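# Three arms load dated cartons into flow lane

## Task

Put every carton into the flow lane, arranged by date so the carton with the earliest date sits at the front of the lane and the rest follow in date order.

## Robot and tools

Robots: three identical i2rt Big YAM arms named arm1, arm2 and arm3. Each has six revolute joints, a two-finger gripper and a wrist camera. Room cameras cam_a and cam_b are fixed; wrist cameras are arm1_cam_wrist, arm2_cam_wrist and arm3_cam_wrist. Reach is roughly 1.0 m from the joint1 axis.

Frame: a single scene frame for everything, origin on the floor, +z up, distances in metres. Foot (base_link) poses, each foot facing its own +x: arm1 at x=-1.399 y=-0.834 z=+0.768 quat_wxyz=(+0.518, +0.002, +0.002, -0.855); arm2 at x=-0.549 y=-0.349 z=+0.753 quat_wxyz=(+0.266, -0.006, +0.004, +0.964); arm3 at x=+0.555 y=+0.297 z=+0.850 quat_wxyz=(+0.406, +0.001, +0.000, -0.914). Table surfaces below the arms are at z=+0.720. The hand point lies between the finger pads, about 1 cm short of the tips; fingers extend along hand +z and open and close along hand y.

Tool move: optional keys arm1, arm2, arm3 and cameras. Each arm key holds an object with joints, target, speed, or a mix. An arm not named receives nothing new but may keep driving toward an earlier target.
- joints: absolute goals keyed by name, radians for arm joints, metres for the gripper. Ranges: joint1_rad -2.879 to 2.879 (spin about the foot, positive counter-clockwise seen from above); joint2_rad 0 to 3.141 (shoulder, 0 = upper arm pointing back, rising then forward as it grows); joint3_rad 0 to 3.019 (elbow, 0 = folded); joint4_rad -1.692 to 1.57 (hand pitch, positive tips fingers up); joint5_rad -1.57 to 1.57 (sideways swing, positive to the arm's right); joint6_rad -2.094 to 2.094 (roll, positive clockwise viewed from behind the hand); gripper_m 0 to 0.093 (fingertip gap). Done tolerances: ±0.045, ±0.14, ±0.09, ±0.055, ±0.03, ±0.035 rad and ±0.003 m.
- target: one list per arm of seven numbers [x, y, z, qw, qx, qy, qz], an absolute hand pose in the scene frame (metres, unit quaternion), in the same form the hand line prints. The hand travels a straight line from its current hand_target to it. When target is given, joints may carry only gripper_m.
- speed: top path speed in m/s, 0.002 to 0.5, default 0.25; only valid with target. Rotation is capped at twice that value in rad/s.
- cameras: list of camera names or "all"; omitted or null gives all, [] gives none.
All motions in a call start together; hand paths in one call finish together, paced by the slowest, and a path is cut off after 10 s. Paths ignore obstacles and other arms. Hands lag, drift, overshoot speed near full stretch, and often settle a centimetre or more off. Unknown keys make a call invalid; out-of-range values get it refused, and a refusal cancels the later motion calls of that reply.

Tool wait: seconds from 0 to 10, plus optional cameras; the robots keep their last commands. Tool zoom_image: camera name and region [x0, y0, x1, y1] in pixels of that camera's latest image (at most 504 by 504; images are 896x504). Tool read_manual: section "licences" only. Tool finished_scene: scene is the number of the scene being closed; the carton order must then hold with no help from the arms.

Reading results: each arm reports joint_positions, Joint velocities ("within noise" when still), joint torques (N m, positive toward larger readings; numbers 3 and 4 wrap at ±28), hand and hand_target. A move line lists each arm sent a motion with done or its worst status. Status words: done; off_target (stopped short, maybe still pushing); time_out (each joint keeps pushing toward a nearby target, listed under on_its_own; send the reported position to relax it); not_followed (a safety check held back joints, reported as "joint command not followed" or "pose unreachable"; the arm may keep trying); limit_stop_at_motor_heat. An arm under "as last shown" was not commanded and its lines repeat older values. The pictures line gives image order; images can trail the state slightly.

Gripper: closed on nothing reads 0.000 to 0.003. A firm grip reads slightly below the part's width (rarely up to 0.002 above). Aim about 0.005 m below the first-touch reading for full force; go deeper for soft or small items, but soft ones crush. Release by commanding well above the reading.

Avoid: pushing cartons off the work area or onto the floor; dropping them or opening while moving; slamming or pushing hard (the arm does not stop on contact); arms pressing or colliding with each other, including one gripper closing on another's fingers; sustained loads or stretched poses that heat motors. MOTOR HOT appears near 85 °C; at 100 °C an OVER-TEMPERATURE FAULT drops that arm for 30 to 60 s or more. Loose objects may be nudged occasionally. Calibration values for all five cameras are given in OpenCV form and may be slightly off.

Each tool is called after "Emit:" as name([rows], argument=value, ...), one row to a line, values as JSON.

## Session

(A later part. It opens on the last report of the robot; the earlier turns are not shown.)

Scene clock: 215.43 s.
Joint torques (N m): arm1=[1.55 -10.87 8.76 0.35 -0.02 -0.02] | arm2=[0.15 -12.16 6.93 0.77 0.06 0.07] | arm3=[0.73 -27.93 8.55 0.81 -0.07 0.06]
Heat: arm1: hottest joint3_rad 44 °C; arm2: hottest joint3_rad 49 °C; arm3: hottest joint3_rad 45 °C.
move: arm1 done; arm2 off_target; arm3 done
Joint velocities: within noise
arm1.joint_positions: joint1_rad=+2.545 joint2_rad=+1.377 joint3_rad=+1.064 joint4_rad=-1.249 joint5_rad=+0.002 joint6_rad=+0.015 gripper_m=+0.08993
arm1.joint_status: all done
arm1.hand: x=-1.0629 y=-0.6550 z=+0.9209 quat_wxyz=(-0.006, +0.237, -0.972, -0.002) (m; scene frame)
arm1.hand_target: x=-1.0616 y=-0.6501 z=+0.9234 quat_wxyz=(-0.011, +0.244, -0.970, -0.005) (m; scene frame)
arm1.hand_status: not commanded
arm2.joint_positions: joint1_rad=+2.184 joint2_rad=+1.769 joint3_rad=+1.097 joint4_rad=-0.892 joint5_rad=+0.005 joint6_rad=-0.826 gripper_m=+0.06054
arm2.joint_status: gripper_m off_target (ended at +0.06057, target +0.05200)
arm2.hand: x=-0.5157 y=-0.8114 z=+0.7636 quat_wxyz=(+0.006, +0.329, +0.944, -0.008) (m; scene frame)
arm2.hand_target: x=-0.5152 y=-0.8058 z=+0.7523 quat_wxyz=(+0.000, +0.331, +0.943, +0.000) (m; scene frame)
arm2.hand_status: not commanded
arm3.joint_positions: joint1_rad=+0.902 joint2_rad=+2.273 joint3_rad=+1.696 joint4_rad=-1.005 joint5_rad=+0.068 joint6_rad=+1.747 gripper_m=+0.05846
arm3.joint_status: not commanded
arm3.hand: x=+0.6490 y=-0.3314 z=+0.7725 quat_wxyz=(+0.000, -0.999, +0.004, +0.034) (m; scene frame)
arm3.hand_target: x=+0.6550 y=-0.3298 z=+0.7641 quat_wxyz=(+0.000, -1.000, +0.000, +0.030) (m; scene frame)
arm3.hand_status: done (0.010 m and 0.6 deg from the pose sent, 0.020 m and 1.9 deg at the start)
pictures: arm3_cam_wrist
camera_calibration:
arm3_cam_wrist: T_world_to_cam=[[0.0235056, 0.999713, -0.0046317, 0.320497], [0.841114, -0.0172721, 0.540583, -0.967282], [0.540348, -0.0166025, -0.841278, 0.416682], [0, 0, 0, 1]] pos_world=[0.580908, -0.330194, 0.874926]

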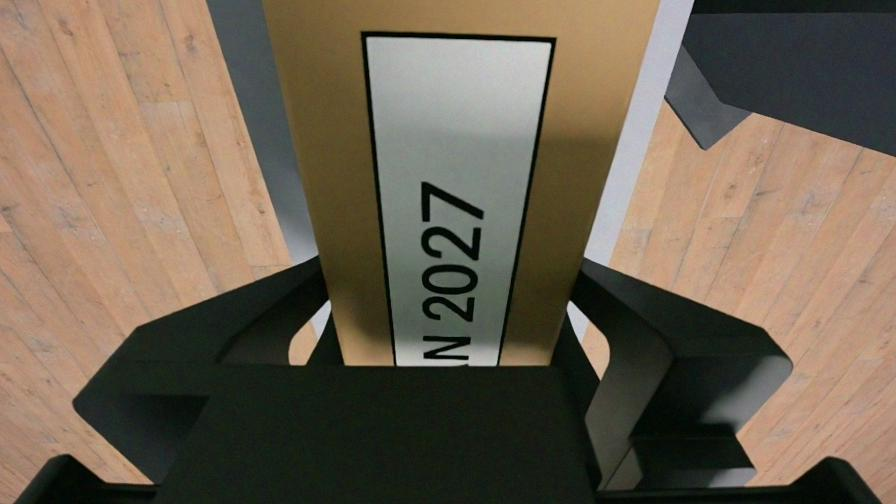

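Emit:
move(arm2={"target": [-0.515, -0.79, 0.92, 0, 0.3314, 0.9435, 0], "speed": 0.22}, arm3={"target": [0.655, -0.331, 0.752, 0, 0.9995, 0, -0.0305], "speed": 0.06}, cameras=["arm3_cam_wrist"])

Emit:
move(arm1={"joints": {"joint1_rad": 1.2}}, arm2={"joints": {"joint1_rad": 1.2, "joint6_rad": 0}}, cameras=[])

Scene clock: 221.47 s.
Joint torques (N m): arm1=[1.49 -11.46 8.73 0.34 -0.02 -0.03] | arm2=[0.56 -10.93 14.78 -0.32 -0.05 0.09] | arm3=[0.85 -25.99 8.81 1.16 -0.11 -0.06]
Heat: arm1: hottest joint3_rad 44 °C; arm2: hottest joint3_rad 49 °C; arm3: hottest joint3_rad 45 °C.
move: arm2 off_target; arm3 off_target
Joint velocities: within noise
arm1: as last shown
arm2.joint_positions: joint1_rad=+2.185 joint2_rad=+1.542 joint3_rad=+1.193 joint4_rad=-1.297 joint5_rad=+0.006 joint6_rad=-0.823 gripper_m=+0.06054
arm2.joint_status: not commanded
arm2.hand: x=-0.5200 y=-0.7656 z=+0.8932 quat_wxyz=(-0.012, +0.329, +0.944, +0.030) (m; scene frame)
arm2.hand_target: x=-0.5150 y=-0.7881 z=+0.9202 quat_wxyz=(+0.001, +0.331, +0.944, +0.000) (m; scene frame)
arm2.hand_status: off_target (0.037 m and 3.7 deg from the pose sent, 0.158 m and 1.2 deg at the start)
arm3.joint_positions: joint1_rad=+0.903 joint2_rad=+2.273 joint3_rad=+1.694 joint4_rad=-0.996 joint5_rad=+0.069 joint6_rad=+1.757 gripper_m=+0.05846
arm3.joint_status: not commanded
arm3.hand: x=+0.6494 y=-0.3324 z=+0.7716 quat_wxyz=(-0.004, -0.999, +0.009, +0.034) (m; scene frame)
arm3.hand_target: x=+0.6548 y=-0.3304 z=+0.7524 quat_wxyz=(+0.000, -1.000, +0.000, +0.030) (m; scene frame)
arm3.hand_status: off_target (0.020 m and 1.2 deg from the pose sent, 0.021 m and 0.6 deg at the start)
pictures: arm3_cam_wrist
camera_calibration:
arm3_cam_wrist: T_world_to_cam=[[0.0330606, 0.999382, -0.0119782, 0.320853], [0.840964, -0.0213397, 0.54067, -0.968597], [0.54008, -0.0279481, -0.84115, 0.41204], [0, 0, 0, 1]] pos_world=[0.581414, -0.329808, 0.874121]

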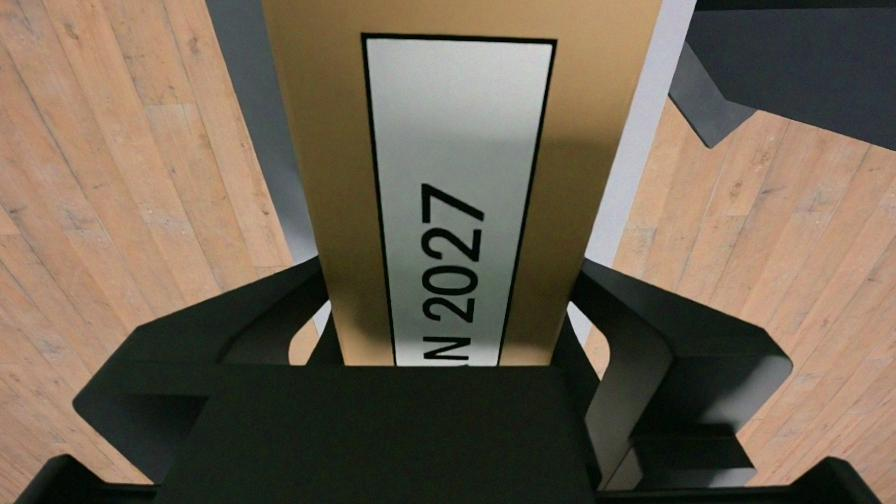

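Scene clock: 223.27 s.
Joint torques (N m): arm1=[-0.26 -11.52 8.69 0.31 0.05 -0.03] | arm2=[-0.26 -11.99 14.26 -0.27 -0.1 0.09] | arm3=[0.91 -26.05 8.85 1.2 -0.11 -0.06]
Heat: arm1: hottest joint3_rad 44 °C; arm2: hottest joint3_rad 49 °C; arm3: hottest joint3_rad 44 °C.
move: arm1 done; arm2 done
Joint velocities: within noise
arm1.joint_positions: joint1_rad=+1.213 joint2_rad=+1.377 joint3_rad=+1.064 joint4_rad=-1.249 joint5_rad=+0.001 joint6_rad=+0.015 gripper_m=+0.08994
arm1.joint_status: all done
arm1.hand: x=-1.1449 y=-1.1188 z=+0.9183 quat_wxyz=(-0.004, -0.414, -0.910, -0.001) (m; scene frame)
arm1.hand_target: x=-1.1461 y=-1.1246 z=+0.9206 quat_wxyz=(-0.009, -0.418, -0.909, +0.001) (m; scene frame)
arm1.hand_status: not commanded
arm2.joint_positions: joint1_rad=+1.203 joint2_rad=+1.543 joint3_rad=+1.200 joint4_rad=-1.298 joint5_rad=+0.009 joint6_rad=-0.011 gripper_m=+0.06055
arm2.joint_status: all done
arm2.hand: x=-0.8835 y=-0.6059 z=+0.8904 quat_wxyz=(-0.009, +0.943, +0.331, +0.034) (m; scene frame)
arm2.hand_target: x=-0.9006 y=-0.6173 z=+0.9147 quat_wxyz=(+0.001, +0.946, +0.324, +0.007) (m; scene frame)
arm2.hand_status: not commanded
arm3: as last shown
arm3.hand_target: x=+0.6548 y=-0.3304 z=+0.7525 quat_wxyz=(+0.000, -1.000, +0.000, +0.030) (m; scene frame)
pictures: none
No camera images: "cameras" was empty.

Emit:
move(arm2={"joints": {"joint1_rad": -2.029, "joint6_rad": 0}}, arm3={"joints": {"gripper_m": 0.07}}, cameras=["arm3_cam_wrist"])

Emit:
move(arm2={"target": [0, 0.006, 0.9, -0.0251, 0.2831, -0.9588, -0.0074], "speed": 0.2}, arm3={"target": [0.655, -0.333, 0.9, 0, 1, 0, 0], "speed": 0.2}, cameras=["arm2_cam_wrist", "arm3_cam_wrist", "cam_b"])

Scene clock: 232.27 s.
Joint torques (N m): arm1=[-0.21 -11.52 8.69 0.32 0.04 -0.03] | arm2=[-0.09 -13.68 11.89 -0.27 -0.07 0.07] | arm3=[0.73 -26.23 9.03 0.73 0.14 -0.01]
Heat: arm1: hottest joint3_rad 44 °C; arm2: hottest joint3_rad 51 °C; arm3: hottest joint3_rad 43 °C.
move: arm2 done; arm3 done
Joint velocities: within noise
arm1: as last shown
arm2.joint_positions: joint1_rad=-2.030 joint2_rad=+1.557 joint3_rad=+1.231 joint4_rad=-1.298 joint5_rad=+0.009 joint6_rad=-0.009 gripper_m=+0.06056
arm2.joint_status: all done
arm2.hand: x=-0.1845 y=-0.1146 z=+0.8959 quat_wxyz=(+0.021, +0.286, -0.958, +0.019) (m; scene frame)
arm2.hand_target: x=-0.1775 y=-0.1090 z=+0.9156 quat_wxyz=(+0.001, +0.282, -0.959, +0.012) (m; scene frame)
arm2.hand_status: not commanded
arm3.joint_positions: joint1_rad=+0.903 joint2_rad=+2.274 joint3_rad=+1.691 joint4_rad=-0.984 joint5_rad=+0.063 joint6_rad=+1.755 gripper_m=+0.06994
arm3.joint_status: all done
arm3.hand: x=+0.6508 y=-0.3335 z=+0.7696 quat_wxyz=(-0.007, -1.000, +0.008, +0.029) (m; scene frame)
arm3.hand_target: x=+0.6547 y=-0.3303 z=+0.7524 quat_wxyz=(+0.000, -1.000, +0.000, +0.031) (m; scene frame)
arm3.hand_status: not commanded
pictures: arm3_cam_wrist
camera_calibration:
arm3_cam_wrist: T_world_to_cam=[[0.0308332, 0.999357, -0.018289, 0.328185], [0.836614, -0.0157913, 0.547565, -0.969356], [0.546925, -0.032184, -0.836563, 0.400139], [0, 0, 0, 1]] pos_world=[0.582011, -0.330404, 0.87153]

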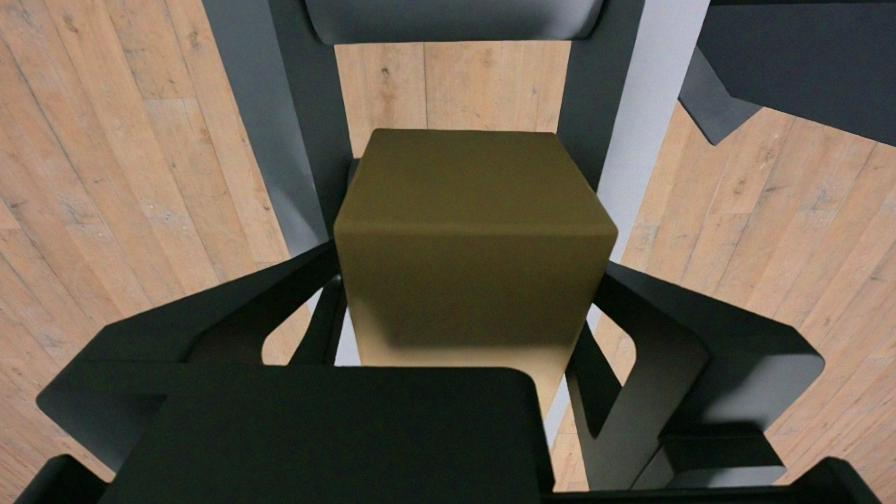

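Scene clock: 234.43 s.
Joint torques (N m): arm1=[-0.21 -11.46 8.68 0.31 0.05 -0.02] | arm2=[-0.44 -19.84 16.06 -0.28 -0.11 0.02] | arm3=[-0.85 -27.52 13.57 -0.09 0.01 -0.03]
Heat: arm1: hottest joint3_rad 44 °C; arm2: hottest joint3_rad 51 °C; arm3: hottest joint3_rad 44 °C.
move: arm2 off_target; arm3 off_target
Joint velocities: within noise
arm1: as last shown
arm2.joint_positions: joint1_rad=-2.030 joint2_rad=+2.052 joint3_rad=+1.867 joint4_rad=-1.399 joint5_rad=-0.013 joint6_rad=-0.009 gripper_m=+0.06056
arm2.joint_status: not commanded
arm2.hand: x=-0.0214 y=-0.0055 z=+0.8726 quat_wxyz=(+0.005, +0.286, -0.958, +0.002) (m; scene frame)
arm2.hand_target: x=-0.0019 y=+0.0046 z=+0.9006 quat_wxyz=(-0.026, +0.283, -0.959, -0.008) (m; scene frame)
arm2.hand_status: off_target (0.037 m and 3.7 deg from the pose sent, 0.220 m and 6.1 deg at the start)
arm3.joint_positions: joint1_rad=+0.903 joint2_rad=+2.112 joint3_rad=+1.749 joint4_rad=-1.232 joint5_rad=+0.005 joint6_rad=+1.739 gripper_m=+0.06994
arm3.joint_status: not commanded
arm3.hand: x=+0.6583 y=-0.3200 z=+0.8887 quat_wxyz=(+0.012, -1.000, +0.000, +0.003) (m; scene frame)
arm3.hand_target: x=+0.6548 y=-0.3325 z=+0.9002 quat_wxyz=(+0.000, -1.000, +0.000, +0.000) (m; scene frame)
arm3.hand_status: off_target (0.018 m and 1.4 deg from the pose sent, 0.130 m and 3.6 deg at the start)
pictures: arm2_cam_wrist, arm3_cam_wrist, cam_b
camera_calibration:
arm2_cam_wrist: T_world_to_cam=[[0.55289, -0.833128, 0.0145233, -0.0074159], [-0.686397, -0.445494, 0.5748, -0.510693], [-0.472411, -0.327769, -0.818165, 0.824918], [0, 0, 0, 1]] pos_world=[0.043263, 0.0366938, 0.968573]
arm3_cam_wrist: T_world_to_cam=[[0.0153619, 0.999656, 0.0212709, 0.291812], [0.807285, -0.024952, 0.589634, -1.06151], [0.589962, 0.00811373, -0.80739, 0.454718], [0, 0, 0, 1]] pos_world=[0.584193, -0.321887, 0.986831]

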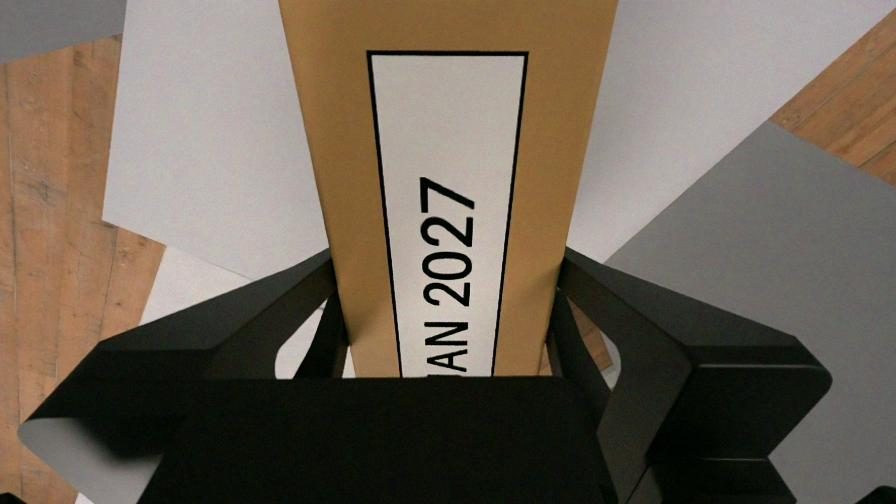

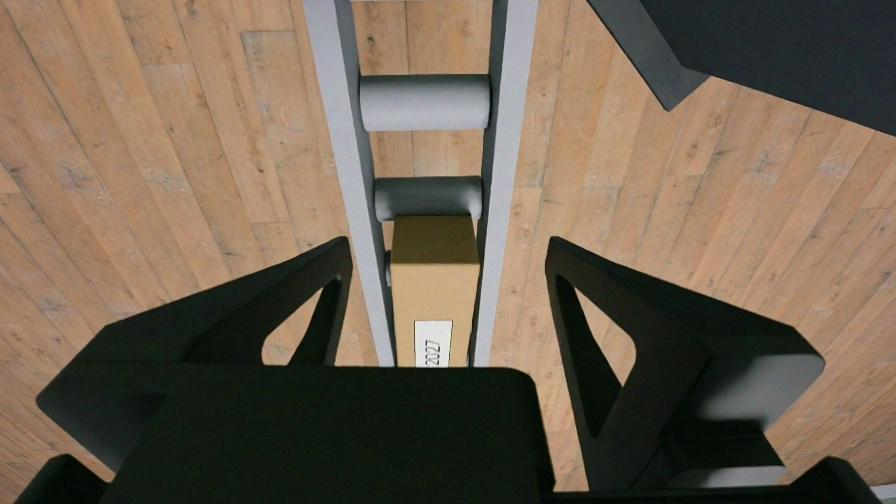

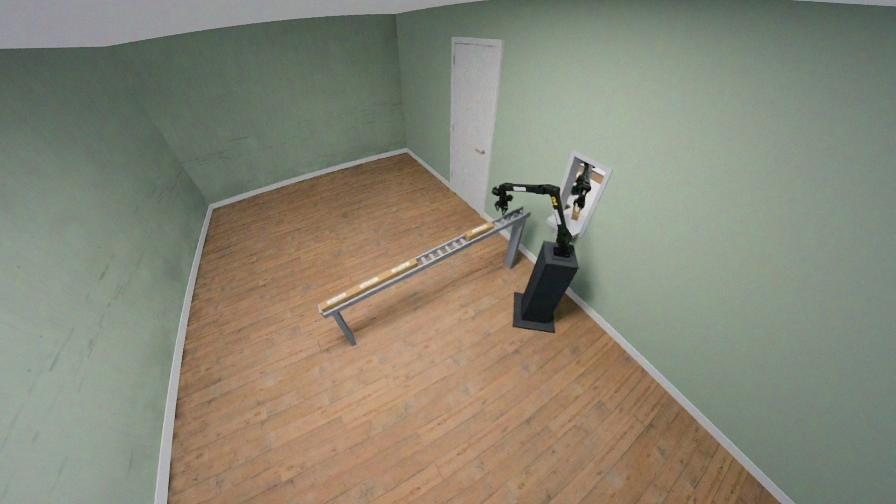

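Emit:
move(arm2={"target": [0.002, 0.004, 0.79, -0.0109, 0.2832, -0.959, -0.0032], "speed": 0.12}, cameras=[])

Emit:
move(arm2={"target": [0.002, 0.004, 0.771, -0.0109, 0.2832, -0.959, -0.0032], "speed": 0.04}, arm3={"joints": {"joint1_rad": 0.3, "joint2_rad": 1.504, "joint3_rad": 1.063, "joint4_rad": -1.144, "joint5_rad": 0, "joint6_rad": 0.56, "gripper_m": 0.09}}, cameras=[])

Emit:
move(arm2={"joints": {"gripper_m": 0.09}}, cameras=[])

Emit:
move(arm2={"target": [0, 0.006, 0.9, -0.0251, 0.2831, -0.9588, -0.0074], "speed": 0.2}, cameras=[])

Emit:
move(arm2={"target": [-0.21, -0.13, 0.95, 0, 0.2832, -0.959, 0], "speed": 0.25}, arm3={"joints": {"joint1_rad": -0.37, "joint6_rad": -0.11}}, cameras=[])

Emit:
move(arm2={"joints": {"joint1_rad": 1.163, "joint2_rad": 1.377, "joint3_rad": 1.07, "joint4_rad": -1.244, "joint5_rad": 0, "joint6_rad": 0.155}}, arm3={"target": [-0.0295, 0.0107, 0.86, 0, 0.959, 0.2832, 0], "speed": 0.2}, cameras=["arm3_cam_wrist", "cam_b"])

Scene clock: 242.77 s.
Joint torques (N m): arm1=[-0.21 -11.52 8.68 0.34 0.05 -0.03] | arm2=[-0.67 -21.77 9.02 0.44 -0.06 0.04] | arm3=[-0.67 -27.58 13.55 -0.12 0.02 -0.03]
Heat: arm1: hottest joint3_rad 44 °C; arm2: hottest joint3_rad 52 °C; arm3: hottest joint3_rad 44 °C.
move: arm2 done
Joint velocities: within noise
arm1, arm3: as last shown
arm2.joint_positions: joint1_rad=-2.030 joint2_rad=+2.162 joint3_rad=+1.826 joint4_rad=-1.220 joint5_rad=-0.013 joint6_rad=-0.009 gripper_m=+0.06056
arm2.joint_status: not commanded
arm2.hand: x=-0.0005 y=+0.0066 z=+0.7896 quat_wxyz=(-0.008, +0.287, -0.958, -0.002) (m; scene frame)
arm2.hand_target: x=+0.0020 y=+0.0039 z=+0.7899 quat_wxyz=(-0.011, +0.283, -0.959, -0.003) (m; scene frame)
arm2.hand_status: done (0.004 m and 0.5 deg from the pose sent, 0.086 m and 2.0 deg at the start)
pictures: none
No camera images: "cameras" was empty.

Scene clock: 244.40 s.
Joint torques (N m): arm1=[-0.21 -11.52 8.68 0.31 0.05 -0.02] | arm2=[-0.62 -19.96 8.06 1.33 -0.1 0] | arm3=[0.26 -14.97 10.19 0.43 0.01 -0.05]
Heat: arm1: hottest joint3_rad 44 °C; arm2: hottest joint3_rad 52 °C; arm3: hottest joint3_rad 44 °C.
move: arm2 off_target; arm3 done
Joint velocities: within noise
arm1: as last shown
arm2.joint_positions: joint1_rad=-2.030 joint2_rad=+2.162 joint3_rad=+1.818 joint4_rad=-1.196 joint5_rad=-0.013 joint6_rad=-0.009 gripper_m=+0.06056
arm2.joint_status: not commanded
arm2.hand: x=+0.0021 y=+0.0082 z=+0.7870 quat_wxyz=(-0.016, +0.287, -0.958, -0.004) (m; scene frame)
arm2.hand_target: x=+0.0016 y=+0.0037 z=+0.7712 quat_wxyz=(-0.011, +0.283, -0.959, -0.003) (m; scene frame)
arm2.hand_status: off_target (0.017 m and 0.7 deg from the pose sent, 0.019 m and 0.5 deg at the start)
arm3.joint_positions: joint1_rad=+0.299 joint2_rad=+1.494 joint3_rad=+1.060 joint4_rad=-1.148 joint5_rad=+0.002 joint6_rad=+0.569 gripper_m=+0.08991
arm3.joint_status: all done
arm3.hand: x=+0.3830 y=-0.0689 z=+0.9567 quat_wxyz=(+0.004, -0.960, -0.279, -0.004) (m; scene frame)
arm3.hand_target: x=+0.3831 y=-0.0708 z=+0.9536 quat_wxyz=(+0.005, -0.959, -0.284, -0.006) (m; scene frame)
arm3.hand_status: not commanded
pictures: none
No camera images: "cameras" was empty.

Scene clock: 245.03 s.
Joint torques (N m): arm1=[-0.21 -11.52 8.66 0.31 0.05 -0.03] | arm2=[-0.62 -20.01 7.91 0.87 -0.09 0] | arm3=[0.15 -14.92 10.21 0.43 0.01 -0.02]
Heat: arm1: hottest joint3_rad 44 °C; arm2: hottest joint3_rad 52 °C; arm3: hottest joint3_rad 44 °C.
move: arm2 done
Joint velocities: within noise
arm1, arm3: as last shown
arm2.joint_positions: joint1_rad=-2.030 joint2_rad=+2.162 joint3_rad=+1.818 joint4_rad=-1.185 joint5_rad=-0.013 joint6_rad=-0.009 gripper_m=+0.08986
arm2.joint_status: all done
arm2.hand: x=+0.0044 y=+0.0097 z=+0.7871 quat_wxyz=(-0.021, +0.287, -0.958, -0.005) (m; scene frame)
arm2.hand_target: x=+0.0016 y=+0.0037 z=+0.7712 quat_wxyz=(-0.011, +0.283, -0.959, -0.003) (m; scene frame)
arm2.hand_status: not commanded
pictures: none
No camera images: "cameras" was empty.

Scene clock: 246.53 s.
Joint torques (N m): arm1=[-0.26 -11.52 8.69 0.32 0.05 -0.03] | arm2=[-0.56 -19.43 14.19 -0.08 -0.1 0.02] | arm3=[0.21 -14.86 10.18 0.51 0.01 -0.03]
Heat: arm1: hottest joint3_rad 44 °C; arm2: hottest joint3_rad 53 °C; arm3: hottest joint3_rad 44 °C.
move: arm2 off_target
Joint velocities: within noise
arm1, arm3: as last shown
arm2.joint_positions: joint1_rad=-2.030 joint2_rad=+2.044 joint3_rad=+1.899 joint4_rad=-1.403 joint5_rad=-0.013 joint6_rad=-0.009 gripper_m=+0.08994
arm2.joint_status: not commanded
arm2.hand: x=-0.0141 y=-0.0004 z=+0.8895 quat_wxyz=(-0.012, +0.287, -0.958, -0.003) (m; scene frame)
arm2.hand_target: x=-0.0007 y=+0.0054 z=+0.9000 quat_wxyz=(-0.026, +0.283, -0.959, -0.008) (m; scene frame)
arm2.hand_status: off_target (0.019 m and 1.7 deg from the pose sent, 0.113 m and 0.6 deg at the start)
pictures: none
No camera images: "cameras" was empty.

Scene clock: 248.43 s.
Joint torques (N m): arm1=[-0.21 -11.52 8.68 0.32 0.05 -0.03] | arm2=[-0.62 -9.88 8.39 -0.01 -0.1 -0.05] | arm3=[-0.5 -14.92 10.24 0.49 -0.02 -0.05]
Heat: arm1: hottest joint3_rad 44 °C; arm2: hottest joint3_rad 53 °C; arm3: hottest joint3_rad 43 °C.
move: arm2 off_target; arm3 done
Joint velocities: within noise
arm1: as last shown
arm2.joint_positions: joint1_rad=-2.033 joint2_rad=+1.409 joint3_rad=+1.239 joint4_rad=-1.372 joint5_rad=-0.013 joint6_rad=-0.009 gripper_m=+0.08994
arm2.joint_status: not commanded
arm2.hand: x=-0.2052 y=-0.1233 z=+0.9588 quat_wxyz=(-0.015, +0.286, -0.958, -0.004) (m; scene frame)
arm2.hand_target: x=-0.2100 y=-0.1298 z=+0.9502 quat_wxyz=(+0.000, +0.283, -0.959, +0.000) (m; scene frame)
arm2.hand_status: off_target (0.012 m and 1.8 deg from the pose sent, 0.243 m and 1.5 deg at the start)
arm3.joint_positions: joint1_rad=-0.363 joint2_rad=+1.494 joint3_rad=+1.060 joint4_rad=-1.148 joint5_rad=+0.001 joint6_rad=-0.101 gripper_m=+0.08991
arm3.joint_status: all done
arm3.hand: x=+0.1941 y=+0.1137 z=+0.9564 quat_wxyz=(+0.001, -0.959, -0.283, -0.006) (m; scene frame)
arm3.hand_target: x=+0.1914 y=+0.1153 z=+0.9532 quat_wxyz=(+0.001, -0.959, -0.284, -0.008) (m; scene frame)
arm3.hand_status: not commanded
pictures: none
No camera images: "cameras" was empty.

Scene clock: 250.93 s.
Joint torques (N m): arm1=[-0.21 -11.52 8.68 0.34 0.05 -0.03] | arm2=[0.38 -9.58 8.13 0.14 0.01 0.09] | arm3=[-0.79 -25.47 13.96 -0.02 0.02 -0.03]
Heat: arm1: hottest joint3_rad 44 °C; arm2: hottest joint3_rad 52 °C; arm3: hottest joint3_rad 44 °C.
move: arm2 done; arm3 off_target
Joint velocities: within noise
arm1.joint_positions: joint1_rad=+1.213 joint2_rad=+1.377 joint3_rad=+1.064 joint4_rad=-1.249 joint5_rad=+0.001 joint6_rad=+0.015 gripper_m=+0.08994
arm1.joint_status: not commanded
arm1.hand: x=-1.1449 y=-1.1188 z=+0.9183 quat_wxyz=(-0.004, -0.414, -0.910, -0.001) (m; scene frame)
arm1.hand_target: x=-1.1461 y=-1.1246 z=+0.9206 quat_wxyz=(-0.009, -0.418, -0.909, +0.001) (m; scene frame)
arm1.hand_status: not commanded
arm2.joint_positions: joint1_rad=+1.158 joint2_rad=+1.380 joint3_rad=+1.089 joint4_rad=-1.238 joint5_rad=-0.001 joint6_rad=+0.144 gripper_m=+0.08999
arm2.joint_status: all done
arm2.hand: x=-0.8704 y=-0.5747 z=+0.9127 quat_wxyz=(+0.015, +0.972, +0.235, -0.016) (m; scene frame)
arm2.hand_target: x=-0.8624 y=-0.5714 z=+0.9065 quat_wxyz=(+0.010, +0.973, +0.232, -0.006) (m; scene frame)
arm2.hand_status: not commanded
arm3.joint_positions: joint1_rad=-0.368 joint2_rad=+2.153 joint3_rad=+1.758 joint4_rad=-1.173 joint5_rad=+0.001 joint6_rad=-0.108 gripper_m=+0.08991
arm3.joint_status: not commanded
arm3.hand: x=-0.0169 y=+0.0091 z=+0.8655 quat_wxyz=(+0.000, -0.959, -0.284, +0.001) (m; scene frame)
arm3.hand_target: x=-0.0291 y=+0.0110 z=+0.8602 quat_wxyz=(+0.000, -0.959, -0.283, +0.001) (m; scene frame)
arm3.hand_status: off_target (0.014 m and 0.2 deg from the pose sent, 0.264 m and 0.7 deg at the start)
pictures: arm3_cam_wrist, cam_b
camera_calibration:
arm3_cam_wrist: T_world_to_cam=[[-0.53205, 0.84671, -0.00204257, -0.0140382], [0.680128, 0.428809, 0.594599, -0.50523], [0.504329, 0.314967, -0.80402, 0.824538], [0, 0, 0, 1]] pos_world=[-0.0796864, -0.0311692, 0.963325]

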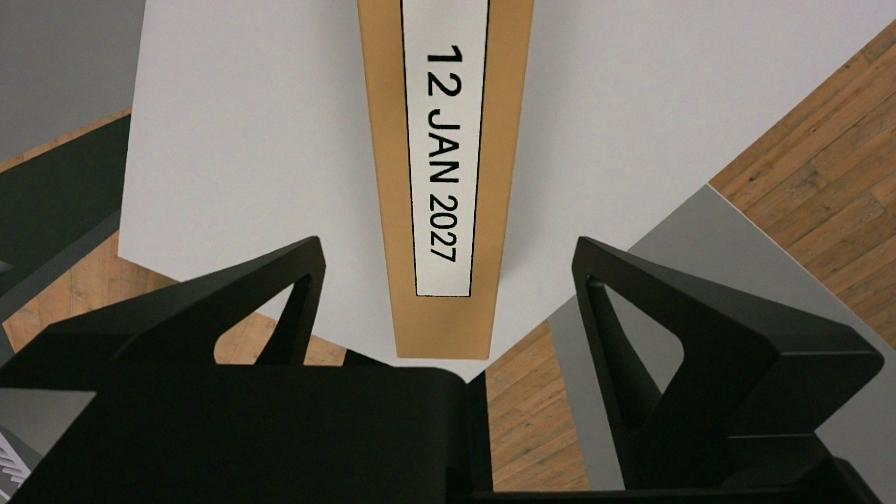

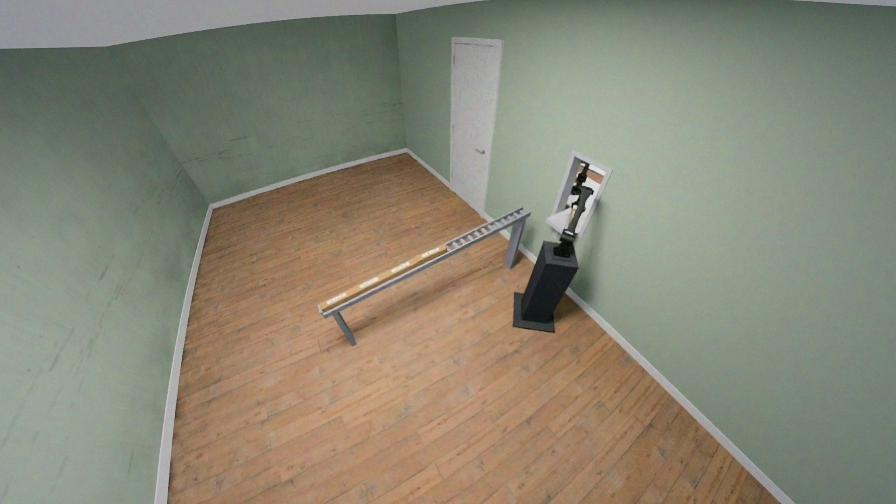

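Emit:
move(arm2={"target": [-0.8652, -0.578, 0.83, 0, 0.9726, 0.2326, 0], "speed": 0.15}, arm3={"target": [-0.0295, 0.0107, 0.762, 0, 0.959, 0.2832, 0], "speed": 0.12}, cameras=["arm2_cam_wrist"])

Emit:
move(arm3={"joints": {"gripper_m": 0.052}}, cameras=[])

Emit:
move(arm3={"target": [-0.0283, 0.0125, 0.9, 0, 0.959, 0.2832, 0], "speed": 0.2}, cameras=[])

Emit:
move(arm3={"target": [0.19, 0.113, 0.96, 0, 0.959, 0.2832, 0], "speed": 0.3}, cameras=[])

Scene clock: 256.13 s.
Joint torques (N m): arm1=[-0.15 -11.58 8.66 0.32 0.04 -0.03] | arm2=[0.79 -8.94 7.62 0.88 0.07 0.11] | arm3=[-0.91 -27.11 10.03 0.8 0.01 -0.04]
Heat: arm1: hottest joint3_rad 44 °C; arm2: hottest joint3_rad 52 °C; arm3: hottest joint3_rad 44 °C.
move: arm2 off_target; arm3 off_target
Joint velocities: within noise
arm1: as last shown
arm2.joint_positions: joint1_rad=+1.165 joint2_rad=+1.476 joint3_rad=+0.985 joint4_rad=-1.059 joint5_rad=+0.013 joint6_rad=+0.156 gripper_m=+0.08999
arm2.joint_status: not commanded
arm2.hand: x=-0.8715 y=-0.5775 z=+0.8408 quat_wxyz=(+0.005, +0.972, +0.233, -0.009) (m; scene frame)
arm2.hand_target: x=-0.8651 y=-0.5778 z=+0.8304 quat_wxyz=(+0.000, +0.973, +0.233, +0.000) (m; scene frame)
arm2.hand_status: off_target (0.013 m and 1.1 deg from the pose sent, 0.083 m and 2.5 deg at the start)
arm3.joint_positions: joint1_rad=-0.368 joint2_rad=+2.283 joint3_rad=+1.739 joint4_rad=-1.013 joint5_rad=+0.001 joint6_rad=-0.108 gripper_m=+0.08991
arm3.joint_status: not commanded
arm3.hand: x=-0.0264 y=+0.0042 z=+0.7781 quat_wxyz=(-0.001, -0.959, -0.284, +0.006) (m; scene frame)
arm3.hand_target: x=-0.0290 y=+0.0109 z=+0.7622 quat_wxyz=(+0.000, -0.959, -0.283, +0.000) (m; scene frame)
arm3.hand_status: off_target (0.018 m and 0.7 deg from the pose sent, 0.104 m and 0.2 deg at the start)
pictures: arm2_cam_wrist
camera_calibration:
arm2_cam_wrist: T_world_to_cam=[[-0.45706, 0.889396, 0.00841307, 0.106288], [0.745214, 0.377767, 0.549498, 0.413552], [0.485543, 0.257423, -0.835453, 1.3972], [0, 0, 0, 1]] pos_world=[-0.938006, -0.61043, 0.939154]

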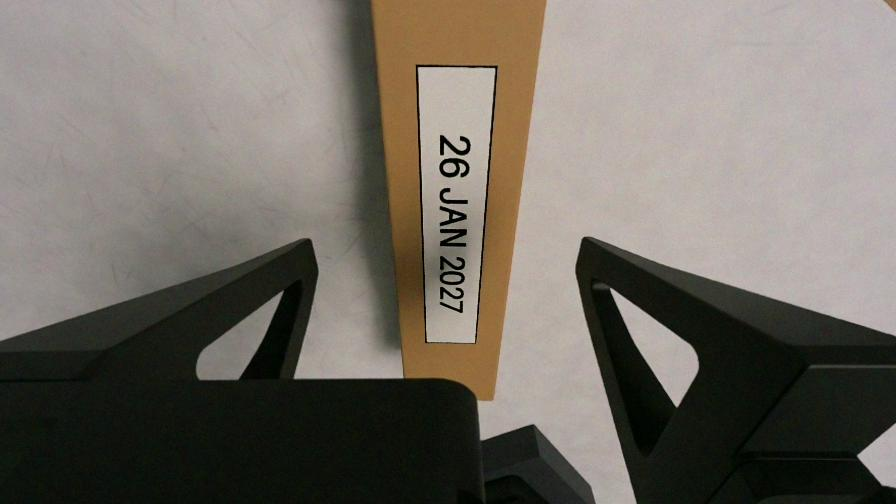

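Scene clock: 256.77 s.
Joint torques (N m): arm1=[-0.21 -11.52 8.7 0.34 0.04 -0.03] | arm2=[0.79 -8.82 7.61 0.79 0.07 0.09] | arm3=[-0.85 -26.7 10.02 0.75 0.11 -0.01]
Heat: arm1: hottest joint3_rad 44 °C; arm2: hottest joint3_rad 52 °C; arm3: hottest joint3_rad 44 °C.
move: arm3 off_target
Joint velocities: within noise
arm1, arm2: as last shown
arm2.hand: x=-0.8716 y=-0.5775 z=+0.8408 quat_wxyz=(+0.005, +0.972, +0.233, -0.009) (m; scene frame)
arm2.hand_target: x=-0.8651 y=-0.5779 z=+0.8304 quat_wxyz=(+0.000, +0.973, +0.233, +0.000) (m; scene frame)
arm3.joint_positions: joint1_rad=-0.368 joint2_rad=+2.283 joint3_rad=+1.739 joint4_rad=-1.013 joint5_rad=-0.002 joint6_rad=-0.109 gripper_m=+0.05832
arm3.joint_status: gripper_m off_target (ended at +0.05835, target +0.05200)
arm3.hand: x=-0.0261 y=+0.0037 z=+0.7781 quat_wxyz=(-0.002, -0.959, -0.285, +0.006) (m; scene frame)
arm3.hand_target: x=-0.0290 y=+0.0109 z=+0.7622 quat_wxyz=(+0.000, -0.959, -0.283, +0.000) (m; scene frame)
arm3.hand_status: not commanded
pictures: none
No camera images: "cameras" was empty.

Scene clock: 258.40 s.
Joint torques (N m): arm1=[-0.26 -11.52 8.68 0.32 0.05 -0.02] | arm2=[0.67 -8.82 7.62 0.8 0.06 0.1] | arm3=[-0.97 -29.63 14.86 -0.12 0.11 -0.03]
Heat: arm1: hottest joint3_rad 44 °C; arm2: hottest joint3_rad 52 °C; arm3: hottest joint3_rad 44 °C.
move: arm3 off_target
Joint velocities: within noise
arm1, arm2: as last shown
arm3.joint_positions: joint1_rad=-0.369 joint2_rad=+2.151 joint3_rad=+1.779 joint4_rad=-1.249 joint5_rad=-0.001 joint6_rad=-0.110 gripper_m=+0.05832
arm3.joint_status: not commanded
arm3.hand: x=-0.0079 y=+0.0141 z=+0.8746 quat_wxyz=(+0.004, -0.958, -0.285, -0.026) (m; scene frame)
arm3.hand_target: x=-0.0273 y=+0.0132 z=+0.9004 quat_wxyz=(+0.000, -0.959, -0.283, +0.001) (m; scene frame)
arm3.hand_status: off_target (0.033 m and 3.0 deg from the pose sent, 0.122 m and 0.7 deg at the start)
pictures: none
No camera images: "cameras" was empty.

Scene clock: 260.07 s.
Joint torques (N m): arm1=[-0.26 -11.58 8.68 0.32 0.05 -0.03] | arm2=[0.79 -8.82 7.62 0.79 0.07 0.09] | arm3=[0.5 -17.85 10.63 0.21 0.09 0.12]
Heat: arm1: hottest joint3_rad 44 °C; arm2: hottest joint3_rad 52 °C; arm3: hottest joint3_rad 44 °C.
move: arm3 done
Joint velocities: within noise
arm1, arm2: as last shown
arm3.joint_positions: joint1_rad=-0.369 joint2_rad=+1.510 joint3_rad=+1.060 joint4_rad=-1.142 joint5_rad=-0.001 joint6_rad=-0.110 gripper_m=+0.05832
arm3.joint_status: not commanded
arm3.hand: x=+0.1924 y=+0.1152 z=+0.9501 quat_wxyz=(+0.001, -0.959, -0.285, -0.012) (m; scene frame)
arm3.hand_target: x=+0.1900 y=+0.1131 z=+0.9600 quat_wxyz=(+0.000, -0.959, -0.283, +0.000) (m; scene frame)
arm3.hand_status: done (0.010 m and 1.4 deg from the pose sent, 0.237 m and 3.0 deg at the start)
pictures: none
No camera images: "cameras" was empty.

Emit:
move(arm2={"target": [-0.8652, -0.578, 0.752, 0, 0.9726, 0.2326, 0], "speed": 0.1}, arm3={"joints": {"joint1_rad": 0.88, "joint6_rad": 1.716}}, cameras=[])

Emit:
move(arm2={"joints": {"gripper_m": 0.052}}, arm3={"target": [0.655, -0.345, 0.83, 0, 0.9995, 0, -0.0305], "speed": 0.2}, cameras=[])

Emit:
move(arm2={"target": [-0.8652, -0.578, 0.93, 0, 0.9726, 0.2326, 0], "speed": 0.2}, arm3={"target": [0.655, -0.341, 0.79, 0, 0.9995, 0, -0.0305], "speed": 0.12}, cameras=["arm3_cam_wrist"])

Emit:
move(arm3={"target": [0.655, -0.331, 0.764, 0, 0.9995, 0, -0.0305], "speed": 0.06}, cameras=["arm3_cam_wrist"])

Scene clock: 267.37 s.
Joint torques (N m): arm1=[-0.21 -11.58 8.66 0.31 0.05 -0.02] | arm2=[0.56 -9.52 6.52 0.8 0.06 0.06] | arm3=[0.67 -17.61 10.44 0.18 0.19 0.15]
Heat: arm1: hottest joint3_rad 43 °C; arm2: hottest joint3_rad 51 °C; arm3: hottest joint3_rad 43 °C.
move: arm2 off_target; arm3 done
Joint velocities: within noise
arm1: as last shown
arm2.joint_positions: joint1_rad=+1.165 joint2_rad=+1.610 joint3_rad=+0.892 joint4_rad=-0.833 joint5_rad=+0.013 joint6_rad=+0.156 gripper_m=+0.08999
arm2.joint_status: not commanded
arm2.hand: x=-0.8720 y=-0.5793 z=+0.7618 quat_wxyz=(+0.004, +0.972, +0.233, -0.008) (m; scene frame)
arm2.hand_target: x=-0.8651 y=-0.5779 z=+0.7522 quat_wxyz=(+0.000, +0.973, +0.233, +0.000) (m; scene frame)
arm2.hand_status: off_target (0.012 m and 1.1 deg from the pose sent, 0.089 m and 1.1 deg at the start)
arm3.joint_positions: joint1_rad=+0.875 joint2_rad=+1.510 joint3_rad=+1.060 joint4_rad=-1.142 joint5_rad=-0.002 joint6_rad=+1.707 gripper_m=+0.05832
arm3.joint_status: all done
arm3.hand: x=+0.6109 y=-0.1039 z=+0.9509 quat_wxyz=(+0.011, -1.000, -0.002, +0.000) (m; scene frame)
arm3.hand_target: x=+0.6130 y=-0.1067 z=+0.9608 quat_wxyz=(-0.001, -1.000, +0.000, -0.001) (m; scene frame)
arm3.hand_status: not commanded
pictures: none
No camera images: "cameras" was empty.

Scene clock: 269.77 s.
Joint torques (N m): arm1=[-0.15 -11.58 8.68 0.31 0.05 -0.02] | arm2=[0.56 -9.52 6.52 0.81 -0.15 0.06] | arm3=[0.91 -27.93 14.35 -0.2 0.27 0.15]
Heat: arm1: hottest joint3_rad 43 °C; arm2: hottest joint3_rad 51 °C; arm3: hottest joint3_rad 44 °C.
move: arm2 off_target; arm3 off_target
Joint velocities: within noise
arm1: as last shown
arm2.joint_positions: joint1_rad=+1.165 joint2_rad=+1.610 joint3_rad=+0.892 joint4_rad=-0.833 joint5_rad=+0.019 joint6_rad=+0.156 gripper_m=+0.06059
arm2.joint_status: gripper_m off_target (ended at +0.06062, target +0.05200)
arm2.hand: x=-0.8726 y=-0.5786 z=+0.7618 quat_wxyz=(+0.002, +0.973, +0.233, -0.009) (m; scene frame)
arm2.hand_target: x=-0.8651 y=-0.5779 z=+0.7523 quat_wxyz=(+0.000, +0.973, +0.233, +0.000) (m; scene frame)
arm2.hand_status: not commanded
arm3.joint_positions: joint1_rad=+0.896 joint2_rad=+2.220 joint3_rad=+1.729 joint4_rad=-1.127 joint5_rad=+0.058 joint6_rad=+1.734 gripper_m=+0.05832
arm3.joint_status: not commanded
arm3.hand: x=+0.6455 y=-0.3260 z=+0.8156 quat_wxyz=(+0.019, -0.999, +0.000, +0.032) (m; scene frame)
arm3.hand_target: x=+0.6550 y=-0.3440 z=+0.8305 quat_wxyz=(+0.000, -1.000, +0.000, +0.030) (m; scene frame)
arm3.hand_status: off_target (0.026 m and 2.2 deg from the pose sent, 0.273 m and 3.7 deg at the start)
pictures: none
No camera images: "cameras" was empty.

Scene clock: 271.53 s.
Joint torques (N m): arm1=[-0.26 -11.52 8.68 0.32 0.05 -0.02] | arm2=[0.67 -9.41 15.21 -0.1 -0.08 0.09] | arm3=[1.03 -28.1 10.93 0.5 0.28 0.15]
Heat: arm1: hottest joint3_rad 43 °C; arm2: hottest joint3_rad 51 °C; arm3: hottest joint3_rad 44 °C.
move: arm2 off_target; arm3 off_target
Joint velocities: within noise
arm1: as last shown
arm2.joint_positions: joint1_rad=+1.168 joint2_rad=+1.387 joint3_rad=+1.063 joint4_rad=-1.313 joint5_rad=+0.016 joint6_rad=+0.159 gripper_m=+0.06059
arm2.joint_status: not commanded
arm2.hand: x=-0.8474 y=-0.5598 z=+0.9012 quat_wxyz=(-0.013, +0.972, +0.233, +0.030) (m; scene frame)
arm2.hand_target: x=-0.8637 y=-0.5768 z=+0.9301 quat_wxyz=(+0.001, +0.973, +0.233, +0.000) (m; scene frame)
arm2.hand_status: off_target (0.038 m and 3.8 deg from the pose sent, 0.168 m and 1.1 deg at the start)
arm3.joint_positions: joint1_rad=+0.896 joint2_rad=+2.263 joint3_rad=+1.729 joint4_rad=-1.066 joint5_rad=+0.059 joint6_rad=+1.736 gripper_m=+0.05832
arm3.joint_status: not commanded
arm3.hand: x=+0.6469 y=-0.3332 z=+0.7889 quat_wxyz=(+0.010, -0.999, +0.001, +0.030) (m; scene frame)
arm3.hand_target: x=+0.6551 y=-0.3408 z=+0.7901 quat_wxyz=(+0.000, -1.000, +0.000, +0.030) (m; scene frame)
arm3.hand_status: off_target (0.011 m and 1.1 deg from the pose sent, 0.031 m and 2.2 deg at the start)
pictures: arm3_cam_wrist
camera_calibration:
arm3_cam_wrist: T_world_to_cam=[[0.018304, 0.999701, 0.0162418, 0.309335], [0.837739, -0.0242017, 0.545534, -0.978522], [0.545763, 0.00362092, -0.837931, 0.432202], [0, 0, 0, 1]] pos_world=[0.578204, -0.33449, 0.890948]

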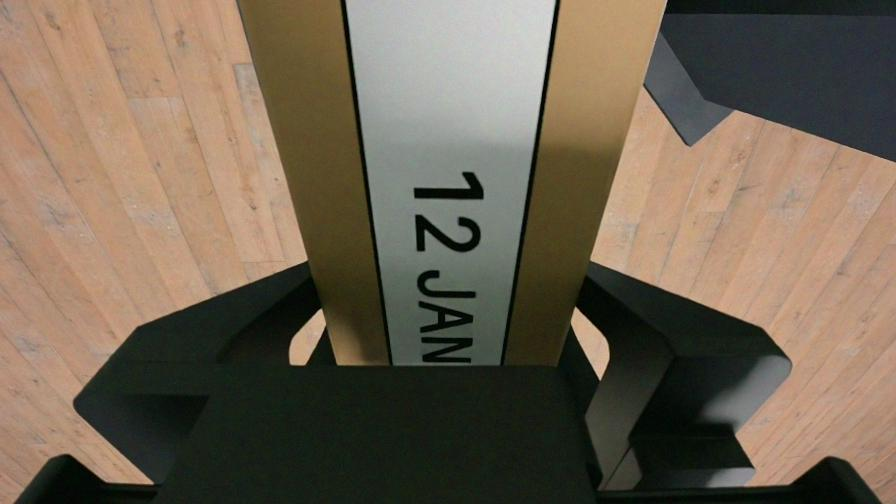

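Scene clock: 272.63 s.
Joint torques (N m): arm1=[-0.21 -11.52 8.69 0.32 0.05 -0.02] | arm2=[0.79 -9.58 15.24 -0.35 -0.08 0.1] | arm3=[0.91 -27.58 9.42 0.62 0.08 0.13]
Heat: arm1: hottest joint3_rad 43 °C; arm2: hottest joint3_rad 52 °C; arm3: hottest joint3_rad 44 °C.
move: arm3 done
Joint velocities: within noise
arm1.joint_positions: joint1_rad=+1.213 joint2_rad=+1.377 joint3_rad=+1.064 joint4_rad=-1.249 joint5_rad=+0.001 joint6_rad=+0.015 gripper_m=+0.08994
arm1.joint_status: not commanded
arm1.hand: x=-1.1449 y=-1.1188 z=+0.9183 quat_wxyz=(-0.004, -0.414, -0.910, -0.001) (m; scene frame)
arm1.hand_target: x=-1.1461 y=-1.1246 z=+0.9206 quat_wxyz=(-0.009, -0.418, -0.909, +0.001) (m; scene frame)
arm1.hand_status: not commanded
arm2: as last shown
arm2.joint_positions: joint1_rad=+1.168 joint2_rad=+1.387 joint3_rad=+1.063 joint4_rad=-1.314 joint5_rad=+0.016 joint6_rad=+0.159 gripper_m=+0.06059
arm2.hand: x=-0.8472 y=-0.5597 z=+0.9012 quat_wxyz=(-0.013, +0.972, +0.233, +0.031) (m; scene frame)
arm3.joint_positions: joint1_rad=+0.901 joint2_rad=+2.275 joint3_rad=+1.691 joint4_rad=-1.002 joint5_rad=+0.064 joint6_rad=+1.741 gripper_m=+0.05832
arm3.joint_status: not commanded
arm3.hand: x=+0.6481 y=-0.3294 z=+0.7695 quat_wxyz=(+0.002, -0.999, +0.002, +0.032) (m; scene frame)
arm3.hand_target: x=+0.6550 y=-0.3309 z=+0.7641 quat_wxyz=(+0.000, -1.000, +0.000, +0.030) (m; scene frame)
arm3.hand_status: done (0.009 m and 0.4 deg from the pose sent, 0.026 m and 1.2 deg at the start)
pictures: arm3_cam_wrist
camera_calibration:
arm3_cam_wrist: T_world_to_cam=[[0.0194072, 0.999811, 0.000654723, 0.317206], [0.839335, -0.016648, 0.54336, -0.965765], [0.543269, -0.00999556, -0.839499, 0.413679], [0, 0, 0, 1]] pos_world=[0.579705, -0.329089, 0.871834]

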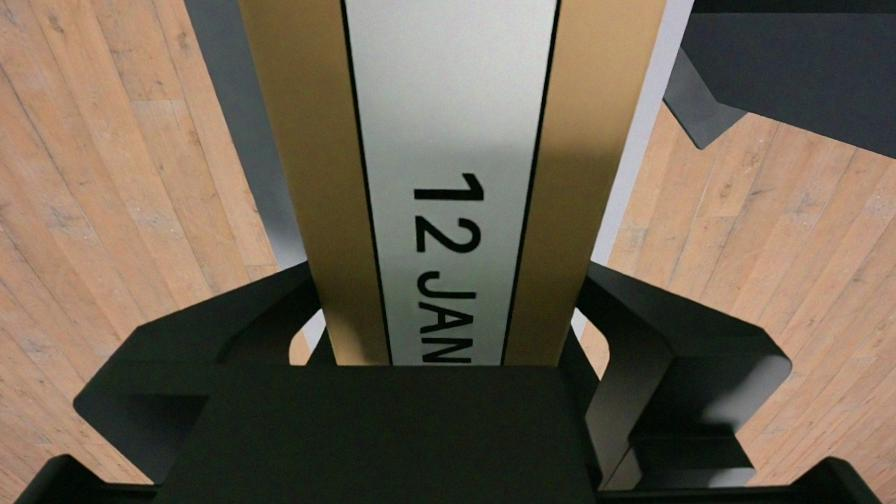

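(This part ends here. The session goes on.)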